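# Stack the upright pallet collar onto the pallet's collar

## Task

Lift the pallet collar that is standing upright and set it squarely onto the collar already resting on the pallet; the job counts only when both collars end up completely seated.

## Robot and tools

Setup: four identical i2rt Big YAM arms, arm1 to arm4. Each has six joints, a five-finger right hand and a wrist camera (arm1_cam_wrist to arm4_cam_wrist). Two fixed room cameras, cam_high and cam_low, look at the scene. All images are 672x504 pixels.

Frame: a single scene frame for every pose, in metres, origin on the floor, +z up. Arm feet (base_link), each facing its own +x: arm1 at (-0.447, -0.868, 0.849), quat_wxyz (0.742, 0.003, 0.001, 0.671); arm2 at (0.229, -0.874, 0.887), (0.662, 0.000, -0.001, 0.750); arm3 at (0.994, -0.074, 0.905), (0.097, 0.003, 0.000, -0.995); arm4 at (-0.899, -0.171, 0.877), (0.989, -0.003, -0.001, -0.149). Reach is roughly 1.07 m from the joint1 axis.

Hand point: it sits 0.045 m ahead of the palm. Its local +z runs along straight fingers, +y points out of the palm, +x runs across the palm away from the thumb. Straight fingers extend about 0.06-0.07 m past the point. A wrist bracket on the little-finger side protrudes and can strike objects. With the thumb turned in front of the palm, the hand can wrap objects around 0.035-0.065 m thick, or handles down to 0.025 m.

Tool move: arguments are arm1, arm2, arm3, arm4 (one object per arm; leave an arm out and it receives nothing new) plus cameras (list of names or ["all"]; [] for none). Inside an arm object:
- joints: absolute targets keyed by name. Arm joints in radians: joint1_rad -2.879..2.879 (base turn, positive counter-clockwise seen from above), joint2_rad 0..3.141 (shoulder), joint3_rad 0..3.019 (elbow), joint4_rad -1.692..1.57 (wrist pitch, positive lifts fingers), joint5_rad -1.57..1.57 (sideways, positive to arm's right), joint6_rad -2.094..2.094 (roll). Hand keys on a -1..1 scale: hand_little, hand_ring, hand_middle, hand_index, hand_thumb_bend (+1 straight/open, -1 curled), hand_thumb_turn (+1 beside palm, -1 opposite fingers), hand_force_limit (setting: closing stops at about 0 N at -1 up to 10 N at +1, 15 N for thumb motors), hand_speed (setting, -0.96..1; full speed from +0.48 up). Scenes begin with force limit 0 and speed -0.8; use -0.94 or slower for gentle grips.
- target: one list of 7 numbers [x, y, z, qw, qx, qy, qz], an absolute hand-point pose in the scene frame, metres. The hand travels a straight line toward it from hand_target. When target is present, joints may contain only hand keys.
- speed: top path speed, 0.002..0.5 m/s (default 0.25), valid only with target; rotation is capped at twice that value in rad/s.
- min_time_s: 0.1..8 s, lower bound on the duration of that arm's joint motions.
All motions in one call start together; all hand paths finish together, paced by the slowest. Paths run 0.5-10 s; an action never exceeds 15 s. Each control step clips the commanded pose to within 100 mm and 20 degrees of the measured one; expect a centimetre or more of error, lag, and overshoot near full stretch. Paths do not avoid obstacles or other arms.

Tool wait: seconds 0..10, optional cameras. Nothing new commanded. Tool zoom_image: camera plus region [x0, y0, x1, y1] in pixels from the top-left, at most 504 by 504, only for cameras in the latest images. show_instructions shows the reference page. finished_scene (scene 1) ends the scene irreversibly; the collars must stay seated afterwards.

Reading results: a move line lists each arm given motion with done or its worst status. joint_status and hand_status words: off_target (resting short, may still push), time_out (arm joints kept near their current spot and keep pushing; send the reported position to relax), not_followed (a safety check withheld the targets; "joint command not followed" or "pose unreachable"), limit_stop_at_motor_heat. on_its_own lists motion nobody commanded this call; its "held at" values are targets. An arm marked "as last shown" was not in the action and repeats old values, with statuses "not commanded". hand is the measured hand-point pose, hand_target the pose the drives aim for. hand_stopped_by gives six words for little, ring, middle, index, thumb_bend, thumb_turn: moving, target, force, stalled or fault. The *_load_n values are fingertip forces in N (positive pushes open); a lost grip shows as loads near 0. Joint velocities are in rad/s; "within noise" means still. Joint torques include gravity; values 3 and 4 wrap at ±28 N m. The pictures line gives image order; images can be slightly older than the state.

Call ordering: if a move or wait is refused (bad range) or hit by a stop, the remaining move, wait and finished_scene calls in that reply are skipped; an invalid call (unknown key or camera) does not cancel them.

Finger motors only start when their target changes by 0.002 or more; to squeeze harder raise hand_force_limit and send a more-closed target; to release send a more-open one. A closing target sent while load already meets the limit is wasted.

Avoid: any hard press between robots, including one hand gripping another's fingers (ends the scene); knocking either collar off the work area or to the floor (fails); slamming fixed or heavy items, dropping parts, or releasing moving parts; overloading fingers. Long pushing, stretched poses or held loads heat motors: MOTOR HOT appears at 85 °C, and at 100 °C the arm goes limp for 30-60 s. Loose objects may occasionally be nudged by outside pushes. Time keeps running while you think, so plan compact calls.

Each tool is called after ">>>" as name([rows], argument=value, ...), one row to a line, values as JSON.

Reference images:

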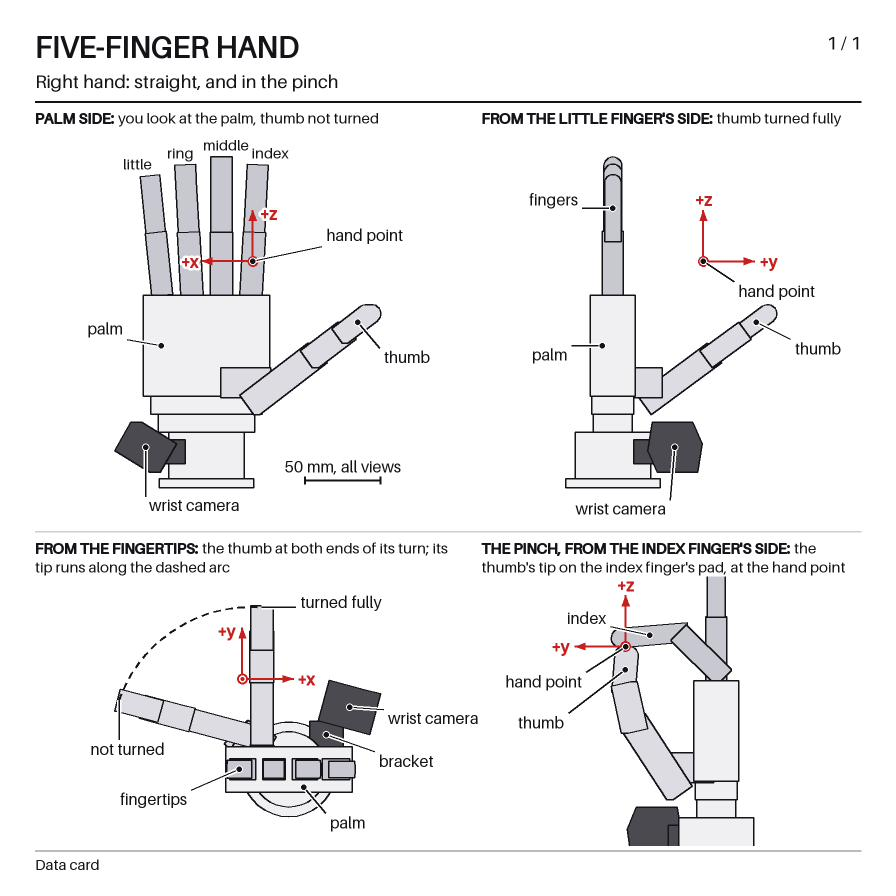

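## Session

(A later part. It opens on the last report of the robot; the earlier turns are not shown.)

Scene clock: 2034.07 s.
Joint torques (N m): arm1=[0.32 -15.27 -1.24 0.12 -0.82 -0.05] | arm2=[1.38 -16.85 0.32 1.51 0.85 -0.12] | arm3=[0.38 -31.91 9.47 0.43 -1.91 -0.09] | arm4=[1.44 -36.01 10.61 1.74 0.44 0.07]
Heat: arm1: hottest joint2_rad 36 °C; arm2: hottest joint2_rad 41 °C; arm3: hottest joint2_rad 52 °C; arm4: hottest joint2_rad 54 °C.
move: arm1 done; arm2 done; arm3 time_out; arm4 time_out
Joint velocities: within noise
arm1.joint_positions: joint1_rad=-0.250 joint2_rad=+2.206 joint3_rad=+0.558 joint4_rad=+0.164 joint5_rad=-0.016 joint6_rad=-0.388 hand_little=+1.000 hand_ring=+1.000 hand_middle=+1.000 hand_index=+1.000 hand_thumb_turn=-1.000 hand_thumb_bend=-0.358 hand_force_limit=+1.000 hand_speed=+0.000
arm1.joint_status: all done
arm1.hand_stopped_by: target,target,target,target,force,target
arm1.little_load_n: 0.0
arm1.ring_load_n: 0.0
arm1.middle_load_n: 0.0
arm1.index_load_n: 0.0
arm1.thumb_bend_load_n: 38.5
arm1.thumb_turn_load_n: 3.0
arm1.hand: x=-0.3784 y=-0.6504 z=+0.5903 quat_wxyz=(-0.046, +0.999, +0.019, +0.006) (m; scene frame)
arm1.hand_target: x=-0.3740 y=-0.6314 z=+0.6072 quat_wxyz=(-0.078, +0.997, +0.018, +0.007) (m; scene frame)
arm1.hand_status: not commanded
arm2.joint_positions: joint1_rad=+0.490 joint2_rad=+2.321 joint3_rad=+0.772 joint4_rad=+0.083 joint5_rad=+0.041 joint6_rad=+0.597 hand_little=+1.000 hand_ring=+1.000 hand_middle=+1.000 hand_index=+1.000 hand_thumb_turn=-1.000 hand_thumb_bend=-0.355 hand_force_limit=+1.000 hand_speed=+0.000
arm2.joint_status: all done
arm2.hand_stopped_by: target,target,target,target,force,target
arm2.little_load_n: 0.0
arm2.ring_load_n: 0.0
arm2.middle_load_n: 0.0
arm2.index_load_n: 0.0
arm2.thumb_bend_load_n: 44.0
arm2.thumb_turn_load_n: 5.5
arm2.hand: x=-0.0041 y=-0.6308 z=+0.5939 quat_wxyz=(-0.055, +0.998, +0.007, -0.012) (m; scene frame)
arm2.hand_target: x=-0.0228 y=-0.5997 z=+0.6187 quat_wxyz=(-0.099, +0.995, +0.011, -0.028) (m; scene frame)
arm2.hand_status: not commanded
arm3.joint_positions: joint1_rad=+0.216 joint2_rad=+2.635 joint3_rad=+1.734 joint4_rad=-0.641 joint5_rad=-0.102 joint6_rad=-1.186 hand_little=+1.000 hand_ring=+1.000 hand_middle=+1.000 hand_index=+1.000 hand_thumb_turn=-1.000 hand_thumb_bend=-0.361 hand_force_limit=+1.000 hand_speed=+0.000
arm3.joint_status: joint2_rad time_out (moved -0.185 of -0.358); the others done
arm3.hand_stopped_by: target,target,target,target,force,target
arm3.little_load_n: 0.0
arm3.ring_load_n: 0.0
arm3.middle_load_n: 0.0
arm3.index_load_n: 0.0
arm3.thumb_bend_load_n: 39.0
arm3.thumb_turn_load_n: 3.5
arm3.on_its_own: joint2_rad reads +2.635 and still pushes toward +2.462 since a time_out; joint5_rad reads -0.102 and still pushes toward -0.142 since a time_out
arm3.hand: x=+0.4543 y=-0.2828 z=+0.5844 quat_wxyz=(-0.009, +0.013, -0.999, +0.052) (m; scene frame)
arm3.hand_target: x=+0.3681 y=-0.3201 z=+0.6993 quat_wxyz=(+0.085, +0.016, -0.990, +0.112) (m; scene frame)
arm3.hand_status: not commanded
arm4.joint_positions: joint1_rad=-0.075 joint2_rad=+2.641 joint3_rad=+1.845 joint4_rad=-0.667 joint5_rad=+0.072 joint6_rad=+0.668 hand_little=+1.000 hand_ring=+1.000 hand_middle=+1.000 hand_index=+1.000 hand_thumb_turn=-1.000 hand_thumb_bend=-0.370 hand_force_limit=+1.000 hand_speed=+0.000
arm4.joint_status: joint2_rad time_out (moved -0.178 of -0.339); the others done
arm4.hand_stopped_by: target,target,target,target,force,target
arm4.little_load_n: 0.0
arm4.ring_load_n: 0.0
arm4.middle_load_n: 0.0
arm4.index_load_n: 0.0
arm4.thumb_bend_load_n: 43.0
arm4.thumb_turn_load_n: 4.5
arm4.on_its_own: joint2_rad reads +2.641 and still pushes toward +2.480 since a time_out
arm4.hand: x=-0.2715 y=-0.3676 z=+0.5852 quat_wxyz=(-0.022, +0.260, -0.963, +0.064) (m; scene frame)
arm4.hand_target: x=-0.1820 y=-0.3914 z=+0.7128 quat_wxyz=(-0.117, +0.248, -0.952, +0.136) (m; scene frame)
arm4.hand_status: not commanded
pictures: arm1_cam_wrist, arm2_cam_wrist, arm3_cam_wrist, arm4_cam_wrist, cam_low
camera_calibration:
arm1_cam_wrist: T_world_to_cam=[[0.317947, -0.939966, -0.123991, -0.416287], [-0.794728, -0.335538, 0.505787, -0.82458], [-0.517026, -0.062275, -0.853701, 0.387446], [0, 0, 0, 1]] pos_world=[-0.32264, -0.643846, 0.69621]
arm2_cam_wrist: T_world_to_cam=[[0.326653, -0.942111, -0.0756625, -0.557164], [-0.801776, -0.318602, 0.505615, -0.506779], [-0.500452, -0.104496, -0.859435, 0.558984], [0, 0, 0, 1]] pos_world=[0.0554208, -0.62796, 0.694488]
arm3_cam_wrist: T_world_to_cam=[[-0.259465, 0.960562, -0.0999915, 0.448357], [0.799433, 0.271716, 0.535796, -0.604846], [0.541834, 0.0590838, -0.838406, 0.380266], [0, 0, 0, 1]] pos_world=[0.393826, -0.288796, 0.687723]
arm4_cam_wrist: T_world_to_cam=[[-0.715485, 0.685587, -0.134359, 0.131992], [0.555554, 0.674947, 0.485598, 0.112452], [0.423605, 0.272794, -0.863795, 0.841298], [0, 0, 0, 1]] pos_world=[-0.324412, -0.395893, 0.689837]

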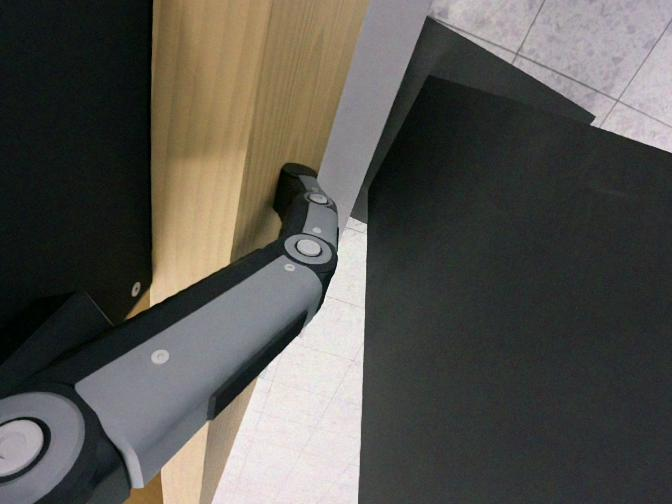

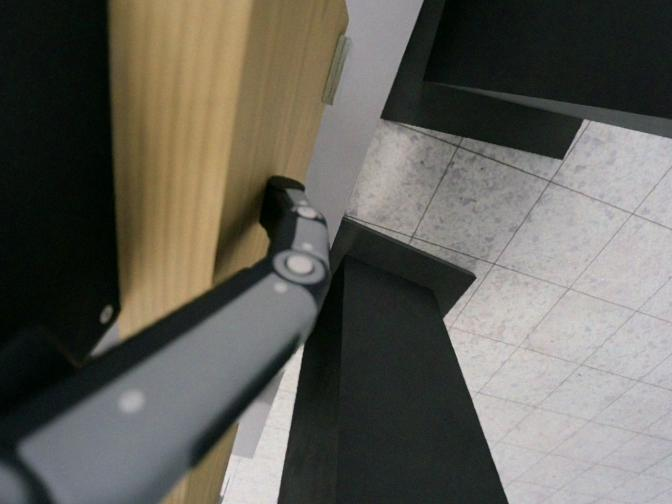

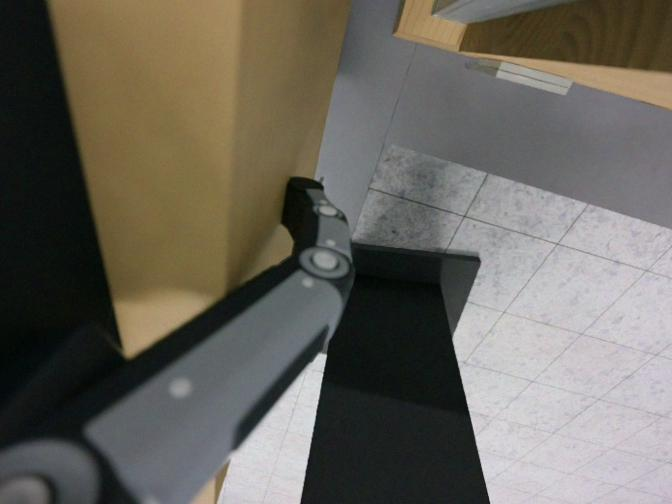

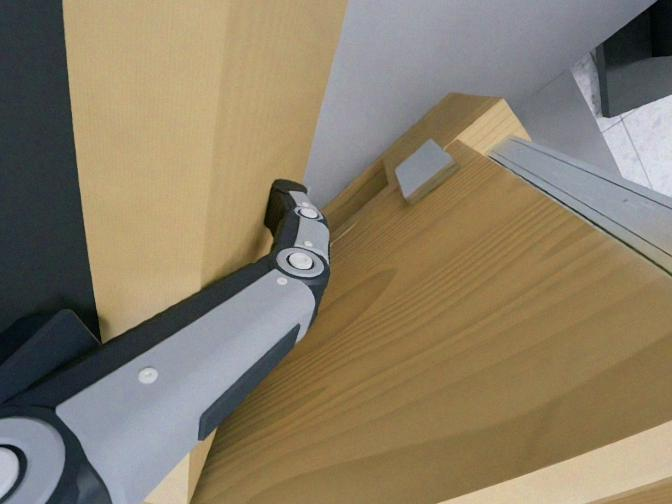

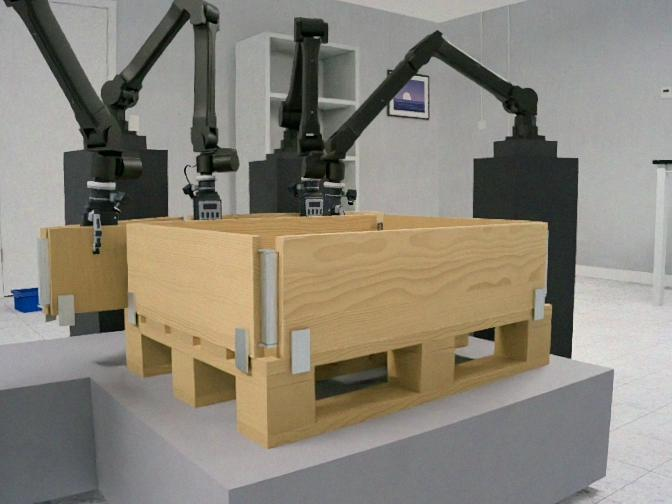

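>>> move(arm1={"joints": {"joint2_rad": 1.8168, "joint3_rad": 0.5118, "joint4_rad": -0.0874}, "min_time_s": 6}, arm2={"joints": {"joint2_rad": 1.9849, "joint3_rad": 0.7187, "joint4_rad": -0.090}, "min_time_s": 6}, arm3={"joints": {"joint2_rad": 2.2975, "joint3_rad": 1.712, "joint4_rad": -0.728}, "min_time_s": 6}, arm4={"joints": {"joint2_rad": 2.3244, "joint3_rad": 1.839, "joint4_rad": -0.7316}, "min_time_s": 6}, cameras=["arm1_cam_wrist", "arm2_cam_wrist", "arm3_cam_wrist", "arm4_cam_wrist", "cam_low"])

Scene clock: 2054.27 s.
Joint torques (N m): arm1=[0.15 -14.04 2.19 -0.01 -0.65 -0.04] | arm2=[1.61 -16.15 2.69 1.73 0.79 -0.13] | arm3=[0.67 -32.03 10.61 0.49 -1.85 -0.07] | arm4=[1.44 -35.72 11.78 1.87 0.38 0.06]
Heat: arm1: hottest joint2_rad 36 °C; arm2: hottest joint2_rad 41 °C; arm3: hottest joint2_rad 55 °C; arm4: hottest joint2_rad 56 °C.
move: arm1 done; arm2 done; arm3 time_out; arm4 time_out
Joint velocities: within noise
arm1.joint_positions: joint1_rad=-0.250 joint2_rad=+1.892 joint3_rad=+0.506 joint4_rad=-0.089 joint5_rad=-0.021 joint6_rad=-0.388 hand_little=+1.000 hand_ring=+1.000 hand_middle=+1.000 hand_index=+1.000 hand_thumb_turn=-1.000 hand_thumb_bend=-0.357 hand_force_limit=+1.000 hand_speed=+0.000
arm1.joint_status: all done
arm1.hand_stopped_by: target,target,target,target,force,target
arm1.little_load_n: 0.0
arm1.ring_load_n: 0.0
arm1.middle_load_n: 0.0
arm1.index_load_n: 0.0
arm1.thumb_bend_load_n: 38.5
arm1.thumb_turn_load_n: 2.5
arm1.hand: x=-0.3765 y=-0.6439 z=+0.6689 quat_wxyz=(-0.051, +0.999, +0.019, +0.005) (m; scene frame)
arm1.hand_target: x=-0.3687 y=-0.6186 z=+0.6864 quat_wxyz=(-0.092, +0.996, +0.018, +0.012) (m; scene frame)
arm1.hand_status: not commanded
arm2.joint_positions: joint1_rad=+0.490 joint2_rad=+2.065 joint3_rad=+0.704 joint4_rad=-0.107 joint5_rad=+0.043 joint6_rad=+0.597 hand_little=+1.000 hand_ring=+1.000 hand_middle=+1.000 hand_index=+1.000 hand_thumb_turn=-1.000 hand_thumb_bend=-0.355 hand_force_limit=+1.000 hand_speed=+0.000
arm2.joint_status: all done
arm2.hand_stopped_by: target,target,target,target,force,target
arm2.little_load_n: 0.0
arm2.ring_load_n: 0.0
arm2.middle_load_n: -0.5
arm2.index_load_n: 0.0
arm2.thumb_bend_load_n: 43.0
arm2.thumb_turn_load_n: 6.5
arm2.hand: x=-0.0055 y=-0.6285 z=+0.6727 quat_wxyz=(-0.055, +0.998, +0.007, -0.011) (m; scene frame)
arm2.hand_target: x=-0.0266 y=-0.5945 z=+0.7001 quat_wxyz=(-0.106, +0.994, +0.011, -0.034) (m; scene frame)
arm2.hand_status: not commanded
arm3.joint_positions: joint1_rad=+0.216 joint2_rad=+2.475 joint3_rad=+1.659 joint4_rad=-0.734 joint5_rad=-0.104 joint6_rad=-1.187 hand_little=+1.000 hand_ring=+1.000 hand_middle=+1.000 hand_index=+1.000 hand_thumb_turn=-1.000 hand_thumb_bend=-0.361 hand_force_limit=+1.000 hand_speed=+0.000
arm3.joint_status: joint2_rad time_out (moved -0.160 of -0.337); the others done
arm3.hand_stopped_by: target,target,target,target,force,target
arm3.little_load_n: 0.0
arm3.ring_load_n: 0.5
arm3.middle_load_n: 0.0
arm3.index_load_n: 0.0
arm3.thumb_bend_load_n: 38.5
arm3.thumb_turn_load_n: 3.5
arm3.on_its_own: joint2_rad reads +2.475 and still pushes toward +2.297 since a time_out; joint5_rad reads -0.104 and still pushes toward -0.142 since a time_out
arm3.hand: x=+0.4559 y=-0.2823 z=+0.6623 quat_wxyz=(-0.013, +0.014, -0.998, +0.051) (m; scene frame)
arm3.hand_target: x=+0.3776 y=-0.3159 z=+0.7822 quat_wxyz=(+0.088, +0.016, -0.989, +0.114) (m; scene frame)
arm3.hand_status: not commanded
arm4.joint_positions: joint1_rad=-0.075 joint2_rad=+2.487 joint3_rad=+1.780 joint4_rad=-0.762 joint5_rad=+0.074 joint6_rad=+0.669 hand_little=+1.000 hand_ring=+1.000 hand_middle=+1.000 hand_index=+1.000 hand_thumb_turn=-1.000 hand_thumb_bend=-0.370 hand_force_limit=+1.000 hand_speed=+0.000
arm4.joint_status: joint2_rad time_out (moved -0.155 of -0.317); the others done
arm4.hand_stopped_by: target,target,target,target,force,target
arm4.little_load_n: 0.0
arm4.ring_load_n: 0.0
arm4.middle_load_n: 0.0
arm4.index_load_n: 0.0
arm4.thumb_bend_load_n: 42.0
arm4.thumb_turn_load_n: 5.5
arm4.on_its_own: joint2_rad reads +2.487 and still pushes toward +2.324 since a time_out
arm4.hand: x=-0.2727 y=-0.3670 z=+0.6649 quat_wxyz=(-0.019, +0.259, -0.964, +0.063) (m; scene frame)
arm4.hand_target: x=-0.1921 y=-0.3872 z=+0.7964 quat_wxyz=(-0.120, +0.247, -0.951, +0.138) (m; scene frame)
arm4.hand_status: not commanded
pictures: arm1_cam_wrist, arm2_cam_wrist, arm3_cam_wrist, arm4_cam_wrist, cam_low
camera_calibration:
arm1_cam_wrist: T_world_to_cam=[[0.31824, -0.938503, -0.133921, -0.393341], [-0.793996, -0.34105, 0.503244, -0.862147], [-0.51797, -0.0538193, -0.853704, 0.461084], [0, 0, 0, 1]] pos_world=[-0.320537, -0.638372, 0.774823]
arm2_cam_wrist: T_world_to_cam=[[0.327394, -0.941877, -0.0753661, -0.548659], [-0.802424, -0.319262, 0.504169, -0.546406], [-0.498927, -0.104586, -0.86031, 0.626822], [0, 0, 0, 1]] pos_world=[0.0539166, -0.625659, 0.773392]
arm3_cam_wrist: T_world_to_cam=[[-0.260426, 0.960234, -0.100648, 0.456778], [0.794466, 0.272363, 0.542809, -0.650142], [0.548636, 0.0614003, -0.833804, 0.439215], [0, 0, 0, 1]] pos_world=[0.394503, -0.288507, 0.765096]
arm4_cam_wrist: T_world_to_cam=[[-0.715259, 0.686568, -0.130495, 0.139242], [0.558863, 0.674033, 0.483064, 0.0763403], [0.419614, 0.272587, -0.865806, 0.910663], [0, 0, 0, 1]] pos_world=[-0.325197, -0.39529, 0.76975]

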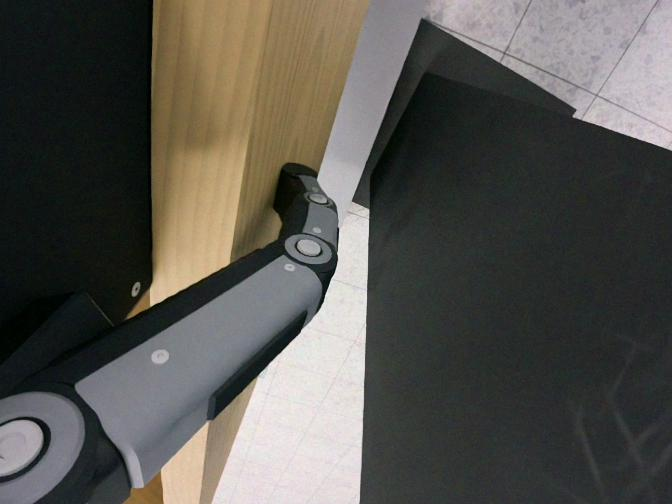

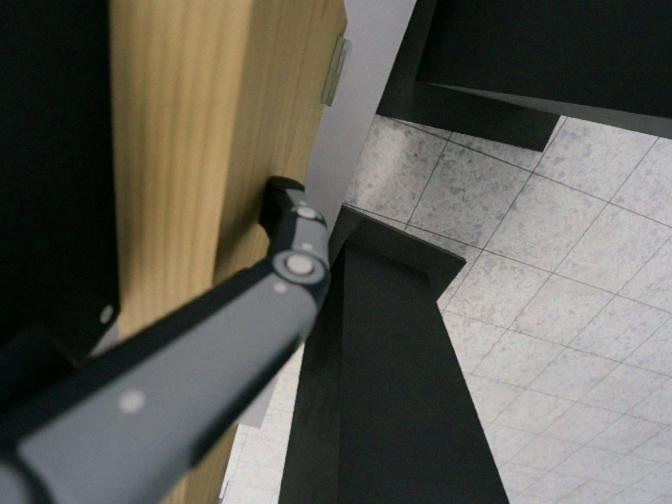

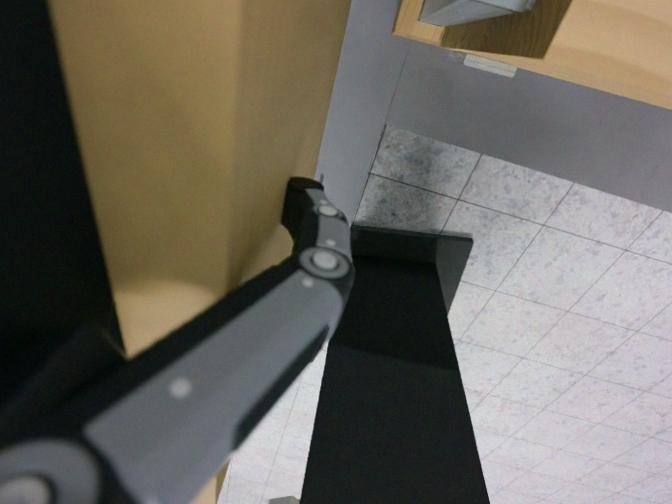

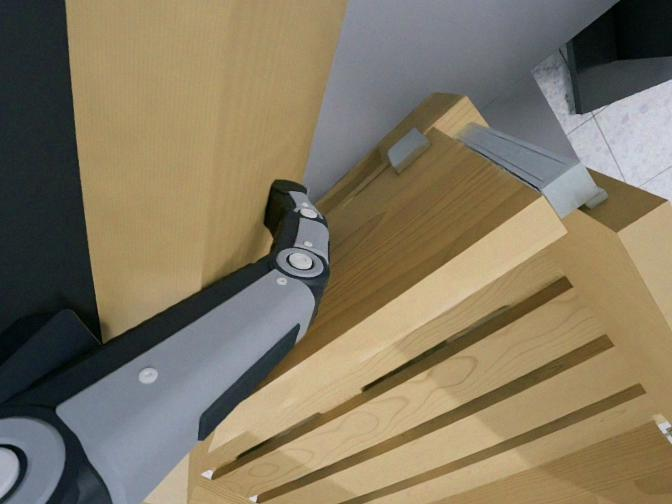

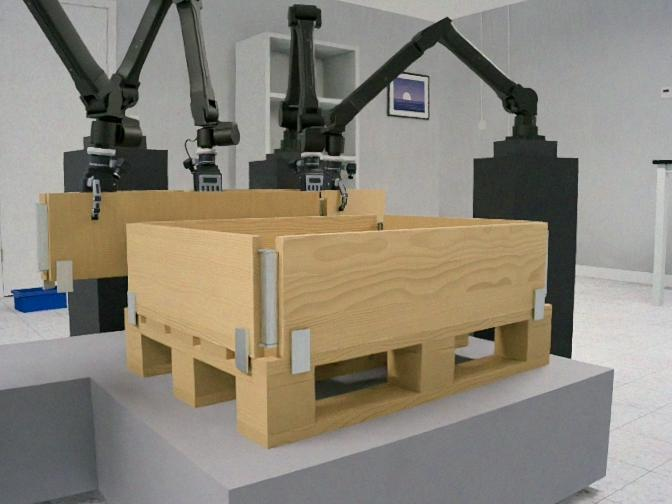

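>>> move(arm1={"joints": {"joint2_rad": 1.514, "joint3_rad": 0.5516, "joint4_rad": -0.403}, "min_time_s": 6}, arm2={"joints": {"joint2_rad": 1.7311, "joint3_rad": 0.7216, "joint4_rad": -0.334}, "min_time_s": 6}, arm3={"joints": {"joint2_rad": 2.152, "joint3_rad": 1.6946, "joint4_rad": -0.8495}, "min_time_s": 6}, arm4={"joints": {"joint2_rad": 2.1904, "joint3_rad": 1.831, "joint4_rad": -0.8535}, "min_time_s": 6}, cameras=["arm1_cam_wrist", "arm2_cam_wrist", "arm3_cam_wrist", "arm4_cam_wrist", "cam_low"])

Scene clock: 2079.13 s.
Joint torques (N m): arm1=[0.15 -11.99 7.36 -0.42 -0.4 -0.04] | arm2=[1.49 -15.09 5.42 1.96 0.71 -0.11] | arm3=[0.32 -31.91 12.44 0.77 -1.8 -0.03] | arm4=[1.38 -35.55 12.94 1.95 0.19 0.02]
Heat: arm1: hottest joint2_rad 36 °C; arm2: hottest joint2_rad 42 °C; arm3: hottest joint2_rad 55 °C; arm4: hottest joint2_rad 57 °C.
move: arm1 done; arm2 done; arm3 time_out; arm4 time_out
Joint velocities: within noise
arm1.joint_positions: joint1_rad=-0.250 joint2_rad=+1.583 joint3_rad=+0.508 joint4_rad=-0.392 joint5_rad=-0.027 joint6_rad=-0.388 hand_little=+1.000 hand_ring=+1.000 hand_middle=+1.000 hand_index=+1.000 hand_thumb_turn=-1.000 hand_thumb_bend=-0.353 hand_force_limit=+1.000 hand_speed=+0.000
arm1.joint_status: all done
arm1.hand_stopped_by: target,target,target,target,force,target
arm1.little_load_n: 0.0
arm1.ring_load_n: 0.0
arm1.middle_load_n: 0.0
arm1.index_load_n: 0.0
arm1.thumb_bend_load_n: 38.5
arm1.thumb_turn_load_n: 2.5
arm1.hand: x=-0.3766 y=-0.6423 z=+0.7479 quat_wxyz=(-0.055, +0.998, +0.019, +0.004) (m; scene frame)
arm1.hand_target: x=-0.3634 y=-0.6059 z=+0.7723 quat_wxyz=(-0.104, +0.994, +0.018, +0.017) (m; scene frame)
arm1.hand_status: not commanded
arm2.joint_positions: joint1_rad=+0.490 joint2_rad=+1.813 joint3_rad=+0.693 joint4_rad=-0.356 joint5_rad=+0.046 joint6_rad=+0.595 hand_little=+1.000 hand_ring=+1.000 hand_middle=+1.000 hand_index=+1.000 hand_thumb_turn=-1.000 hand_thumb_bend=-0.355 hand_force_limit=+1.000 hand_speed=+0.000
arm2.joint_status: all done
arm2.hand_stopped_by: target,target,target,target,force,target
arm2.little_load_n: 0.0
arm2.ring_load_n: 0.0
arm2.middle_load_n: 0.0
arm2.index_load_n: 0.0
arm2.thumb_bend_load_n: 40.0
arm2.thumb_turn_load_n: 6.5
arm2.hand: x=-0.0063 y=-0.6265 z=+0.7526 quat_wxyz=(-0.052, +0.999, +0.008, -0.007) (m; scene frame)
arm2.hand_target: x=-0.0299 y=-0.5901 z=+0.7852 quat_wxyz=(-0.112, +0.993, +0.011, -0.038) (m; scene frame)
arm2.hand_status: not commanded
arm3.joint_positions: joint1_rad=+0.216 joint2_rad=+2.331 joint3_rad=+1.631 joint4_rad=-0.862 joint5_rad=-0.105 joint6_rad=-1.191 hand_little=+1.000 hand_ring=+1.000 hand_middle=+1.000 hand_index=+1.000 hand_thumb_turn=-1.000 hand_thumb_bend=-0.361 hand_force_limit=+1.000 hand_speed=+0.000
arm3.joint_status: joint2_rad time_out (moved -0.144 of -0.323); the others done
arm3.hand_stopped_by: target,target,target,target,force,target
arm3.little_load_n: 0.0
arm3.ring_load_n: 0.0
arm3.middle_load_n: 0.0
arm3.index_load_n: 0.0
arm3.thumb_bend_load_n: 37.5
arm3.thumb_turn_load_n: 3.5
arm3.on_its_own: joint2_rad reads +2.331 and still pushes toward +2.152 since a time_out; joint5_rad reads -0.105 and still pushes toward -0.142 since a time_out
arm3.hand: x=+0.4572 y=-0.2816 z=+0.7423 quat_wxyz=(-0.019, +0.016, -0.998, +0.050) (m; scene frame)
arm3.hand_target: x=+0.3875 y=-0.3116 z=+0.8664 quat_wxyz=(+0.092, +0.016, -0.989, +0.115) (m; scene frame)
arm3.hand_status: not commanded
arm4.joint_positions: joint1_rad=-0.075 joint2_rad=+2.354 joint3_rad=+1.766 joint4_rad=-0.886 joint5_rad=+0.079 joint6_rad=+0.672 hand_little=+1.000 hand_ring=+1.000 hand_middle=+1.000 hand_index=+1.000 hand_thumb_turn=-1.000 hand_thumb_bend=-0.370 hand_force_limit=+1.000 hand_speed=+0.000
arm4.joint_status: joint2_rad time_out (moved -0.133 of -0.296); the others done
arm4.hand_stopped_by: target,target,target,target,force,target
arm4.little_load_n: 0.0
arm4.ring_load_n: 0.0
arm4.middle_load_n: 0.0
arm4.index_load_n: 0.0
arm4.thumb_bend_load_n: 41.0
arm4.thumb_turn_load_n: 5.0
arm4.on_its_own: joint2_rad reads +2.354 and still pushes toward +2.190 since a time_out
arm4.hand: x=-0.2739 y=-0.3672 z=+0.7442 quat_wxyz=(-0.015, +0.258, -0.964, +0.063) (m; scene frame)
arm4.hand_target: x=-0.2042 y=-0.3823 z=+0.8796 quat_wxyz=(-0.121, +0.247, -0.951, +0.139) (m; scene frame)
arm4.hand_status: not commanded
pictures: arm1_cam_wrist, arm2_cam_wrist, arm3_cam_wrist, arm4_cam_wrist, cam_low
camera_calibration:
arm1_cam_wrist: T_world_to_cam=[[0.318665, -0.937033, -0.142906, -0.373364], [-0.792054, -0.346056, 0.502888, -0.903694], [-0.520676, -0.0470634, -0.852456, 0.530975], [0, 0, 0, 1]] pos_world=[-0.320331, -0.637593, 0.853734]
arm2_cam_wrist: T_world_to_cam=[[0.329476, -0.941715, -0.0679599, -0.545938], [-0.805555, -0.317922, 0.500008, -0.582813], [-0.492471, -0.109995, -0.86335, 0.694277], [0, 0, 0, 1]] pos_world=[0.0522972, -0.62304, 0.853714]
arm3_cam_wrist: T_world_to_cam=[[-0.262717, 0.959668, -0.100086, 0.465017], [0.787715, 0.273227, 0.552134, -0.698363], [0.557212, 0.066216, -0.827726, 0.498024], [0, 0, 0, 1]] pos_world=[0.394775, -0.288428, 0.84436]
arm4_cam_wrist: T_world_to_cam=[[-0.713775, 0.688836, -0.12661, 0.147177], [0.564965, 0.673128, 0.477193, 0.0444509], [0.413933, 0.269078, -0.86963, 0.979902], [0, 0, 0, 1]] pos_world=[-0.325675, -0.394972, 0.849574]

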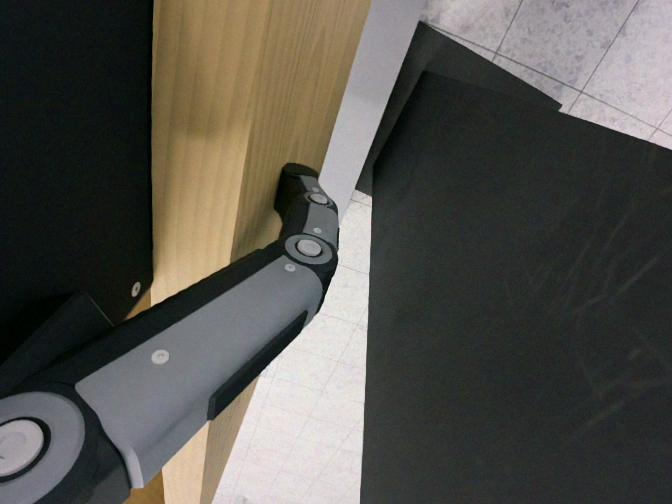

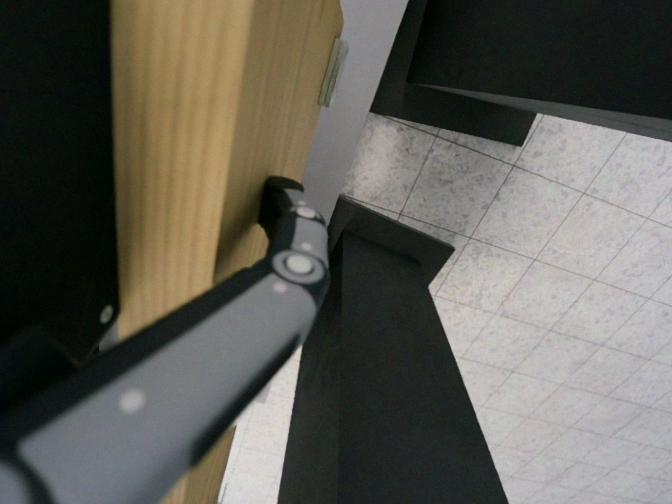

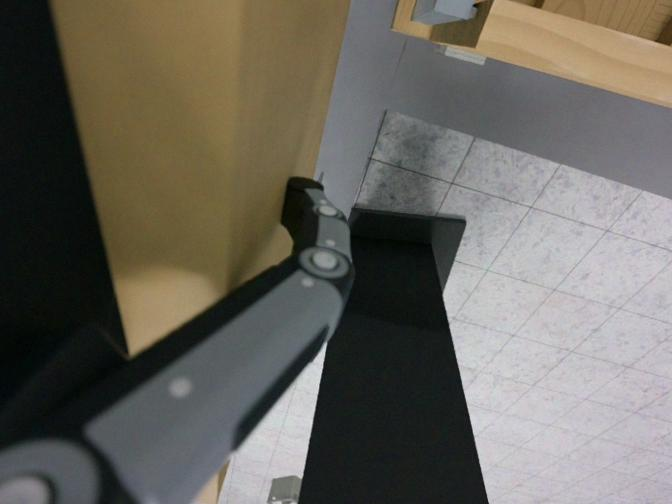

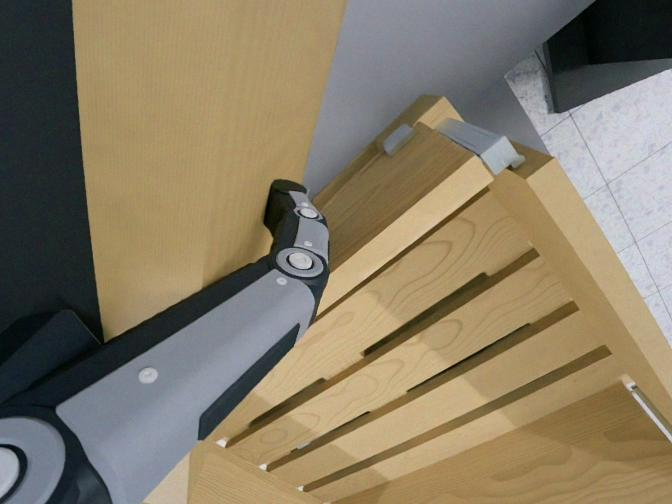

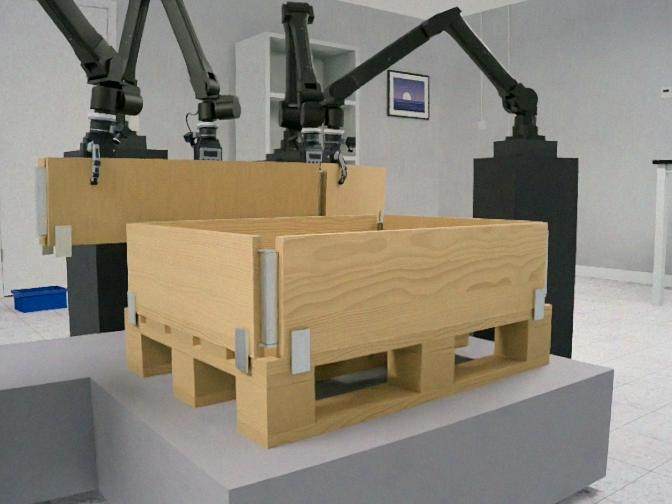

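>>> move(arm1={"joints": {"joint2_rad": 1.2735, "joint3_rad": 0.6518, "joint4_rad": -0.720}, "min_time_s": 6}, arm2={"joints": {"joint2_rad": 1.5092, "joint3_rad": 0.7807, "joint4_rad": -0.593}, "min_time_s": 6}, arm3={"joints": {"joint2_rad": 2.0297, "joint3_rad": 1.7237, "joint4_rad": -0.995}, "min_time_s": 6}, arm4={"joints": {"joint2_rad": 2.0811, "joint3_rad": 1.8725, "joint4_rad": -0.9994}, "min_time_s": 6}, cameras=["arm1_cam_wrist", "arm2_cam_wrist", "arm3_cam_wrist", "arm4_cam_wrist", "cam_low", "cam_high"])

Scene clock: 2099.93 s.
Joint torques (N m): arm1=[0.21 -10.64 11.86 -0.49 -0.65 -0.03] | arm2=[1.32 -12.75 10.92 1.22 0.73 -0.12] | arm3=[0.85 -30.27 15.61 -0.14 -1.82 0.01] | arm4=[1.38 -34.14 16.87 0.84 0.35 0.13]
Heat: arm1: hottest joint2_rad 35 °C; arm2: hottest joint2_rad 41 °C; arm3: hottest joint2_rad 55 °C; arm4: hottest joint2_rad 58 °C.
move: arm1 done; arm2 done; arm3 time_out; arm4 time_out
Joint velocities: within noise
arm1.joint_positions: joint1_rad=-0.250 joint2_rad=+1.341 joint3_rad=+0.573 joint4_rad=-0.708 joint5_rad=-0.021 joint6_rad=-0.389 hand_little=+1.000 hand_ring=+1.000 hand_middle=+1.000 hand_index=+1.000 hand_thumb_turn=-1.000 hand_thumb_bend=-0.353 hand_force_limit=+1.000 hand_speed=+0.000
arm1.joint_status: all done
arm1.hand_stopped_by: target,target,target,target,force,target
arm1.little_load_n: 0.0
arm1.ring_load_n: 0.0
arm1.middle_load_n: 0.5
arm1.index_load_n: 0.0
arm1.thumb_bend_load_n: 33.0
arm1.thumb_turn_load_n: 2.5
arm1.hand: x=-0.3757 y=-0.6448 z=+0.8253 quat_wxyz=(-0.050, +0.999, +0.020, +0.005) (m; scene frame)
arm1.hand_target: x=-0.3607 y=-0.6004 z=+0.8631 quat_wxyz=(-0.115, +0.993, +0.018, +0.022) (m; scene frame)
arm1.hand_status: not commanded
arm2.joint_positions: joint1_rad=+0.492 joint2_rad=+1.578 joint3_rad=+0.704 joint4_rad=-0.598 joint5_rad=+0.045 joint6_rad=+0.595 hand_little=+1.000 hand_ring=+1.000 hand_middle=+1.000 hand_index=+1.000 hand_thumb_turn=-1.000 hand_thumb_bend=-0.355 hand_force_limit=+1.000 hand_speed=+0.000
arm2.joint_status: all done
arm2.hand_stopped_by: target,target,target,target,force,target
arm2.little_load_n: 0.0
arm2.ring_load_n: 0.0
arm2.middle_load_n: 0.0
arm2.index_load_n: 0.0
arm2.thumb_bend_load_n: 40.0
arm2.thumb_turn_load_n: 5.0
arm2.hand: x=-0.0034 y=-0.6325 z=+0.8302 quat_wxyz=(-0.053, +0.998, +0.009, -0.009) (m; scene frame)
arm2.hand_target: x=-0.0327 y=-0.5865 z=+0.8741 quat_wxyz=(-0.120, +0.992, +0.011, -0.044) (m; scene frame)
arm2.hand_status: not commanded
arm3.joint_positions: joint1_rad=+0.213 joint2_rad=+2.199 joint3_rad=+1.631 joint4_rad=-0.989 joint5_rad=-0.105 joint6_rad=-1.194 hand_little=+1.000 hand_ring=+1.000 hand_middle=+1.000 hand_index=+1.000 hand_thumb_turn=-1.000 hand_thumb_bend=-0.361 hand_force_limit=+1.000 hand_speed=+0.000
arm3.joint_status: joint2_rad time_out (moved -0.132 of -0.301); joint3_rad time_out (moved +0.000 of +0.093); the others done
arm3.hand_stopped_by: target,target,target,target,force,target
arm3.little_load_n: 0.0
arm3.ring_load_n: 0.0
arm3.middle_load_n: 0.0
arm3.index_load_n: 0.0
arm3.thumb_bend_load_n: 40.0
arm3.thumb_turn_load_n: 6.0
arm3.on_its_own: joint2_rad reads +2.199 and still pushes toward +2.030 since a time_out; joint3_rad reads +1.631 and still pushes toward +1.724 since a time_out; joint5_rad reads -0.105 and still pushes toward -0.142 since a time_out
arm3.hand: x=+0.4571 y=-0.2793 z=+0.8214 quat_wxyz=(-0.016, +0.016, -0.998, +0.051) (m; scene frame)
arm3.hand_target: x=+0.3990 y=-0.3065 z=+0.9504 quat_wxyz=(+0.094, +0.016, -0.989, +0.116) (m; scene frame)
arm3.hand_status: not commanded
arm4.joint_positions: joint1_rad=-0.075 joint2_rad=+2.234 joint3_rad=+1.766 joint4_rad=-1.006 joint5_rad=+0.075 joint6_rad=+0.661 hand_little=+1.000 hand_ring=+1.000 hand_middle=+1.000 hand_index=+1.000 hand_thumb_turn=-1.000 hand_thumb_bend=-0.370 hand_force_limit=+1.000 hand_speed=+0.000
arm4.joint_status: joint2_rad time_out (moved -0.120 of -0.273); joint3_rad time_out (moved +0.000 of +0.107); the others done
arm4.hand_stopped_by: target,target,target,target,force,target
arm4.little_load_n: 0.0
arm4.ring_load_n: 0.0
arm4.middle_load_n: 0.0
arm4.index_load_n: 0.0
arm4.thumb_bend_load_n: 41.5
arm4.thumb_turn_load_n: 4.5
arm4.on_its_own: joint2_rad reads +2.234 and still pushes toward +2.081 since a time_out; joint3_rad reads +1.766 and still pushes toward +1.873 since a time_out
arm4.hand: x=-0.2798 y=-0.3639 z=+0.8200 quat_wxyz=(-0.016, +0.263, -0.963, +0.061) (m; scene frame)
arm4.hand_target: x=-0.2170 y=-0.3770 z=+0.9637 quat_wxyz=(-0.123, +0.247, -0.951, +0.141) (m; scene frame)
arm4.hand_status: not commanded
pictures: arm1_cam_wrist, arm2_cam_wrist, arm3_cam_wrist, arm4_cam_wrist, cam_high, cam_low
camera_calibration:
arm1_cam_wrist: T_world_to_cam=[[0.319243, -0.938409, -0.132185, -0.374444], [-0.79353, -0.340956, 0.504044, -0.940957], [-0.518068, -0.0560194, -0.853503, 0.593359], [0, 0, 0, 1]] pos_world=[-0.319738, -0.638967, 0.931221]
arm2_cam_wrist: T_world_to_cam=[[0.331111, -0.940908, -0.0711159, -0.544215], [-0.803611, -0.32069, 0.501366, -0.624061], [-0.494546, -0.108858, -0.862308, 0.761938], [0, 0, 0, 1]] pos_world=[0.0555069, -0.629243, 0.931205]
arm3_cam_wrist: T_world_to_cam=[[-0.263603, 0.959341, -0.100884, 0.471701], [0.790476, 0.274768, 0.547404, -0.739638], [0.552867, 0.064551, -0.830766, 0.56744], [0, 0, 0, 1]] pos_world=[0.395289, -0.285923, 0.923878]
arm4_cam_wrist: T_world_to_cam=[[-0.721638, 0.681118, -0.12376, 0.142867], [0.557391, 0.677698, 0.479626, 0.00698226], [0.410554, 0.277133, -0.868702, 1.04851], [0, 0, 0, 1]] pos_world=[-0.331262, -0.392617, 0.925171]

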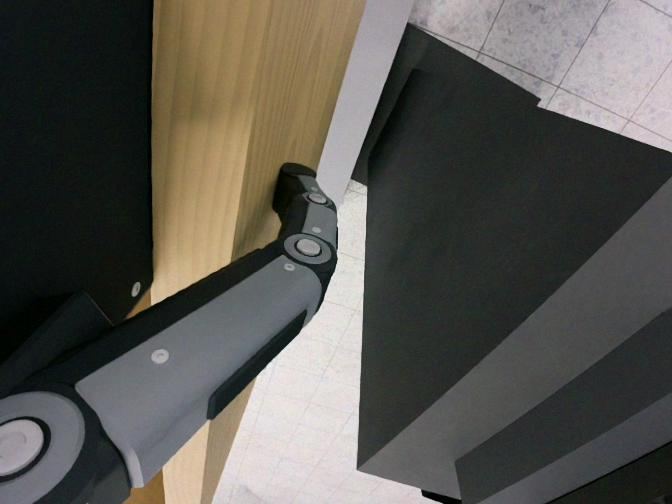

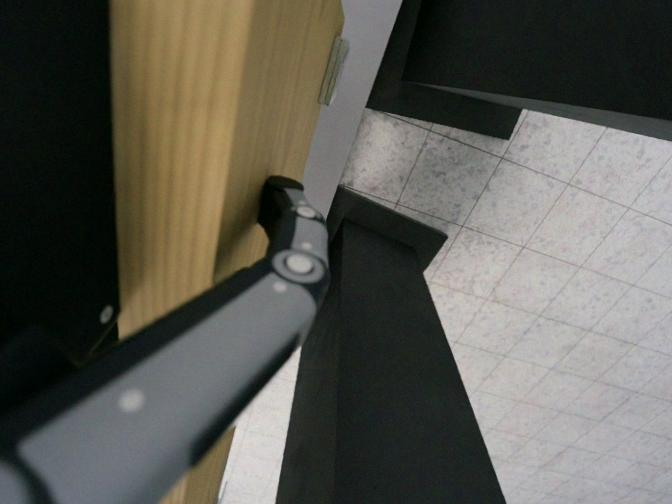

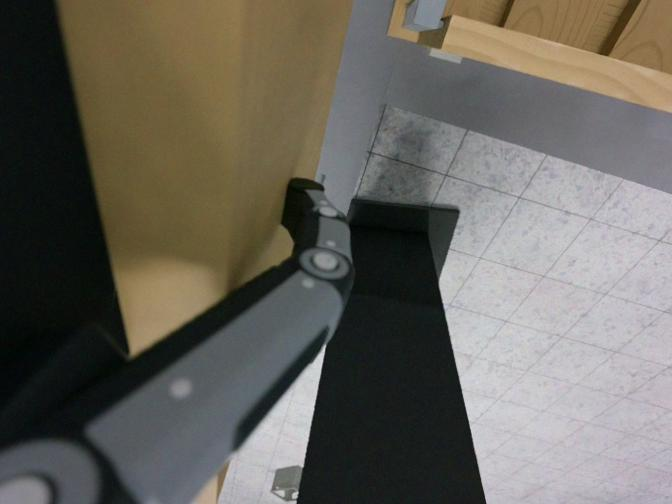

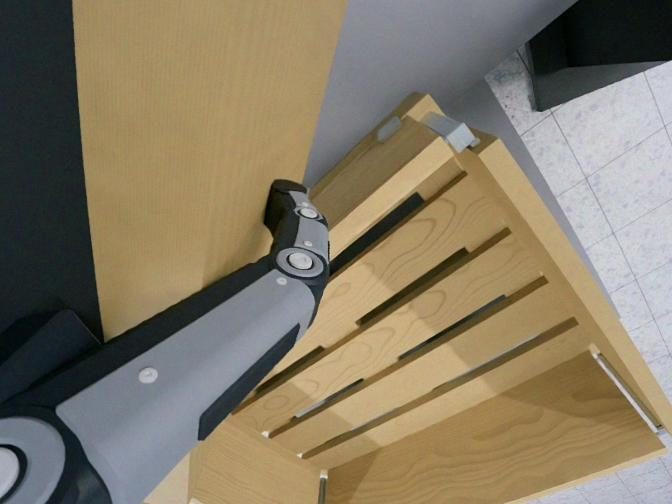

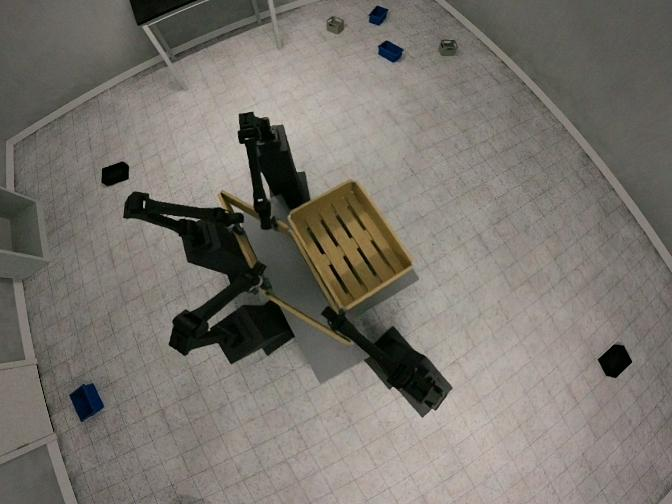

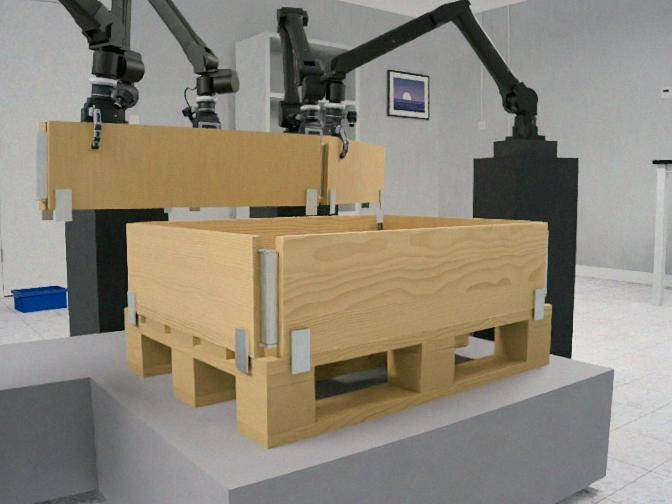

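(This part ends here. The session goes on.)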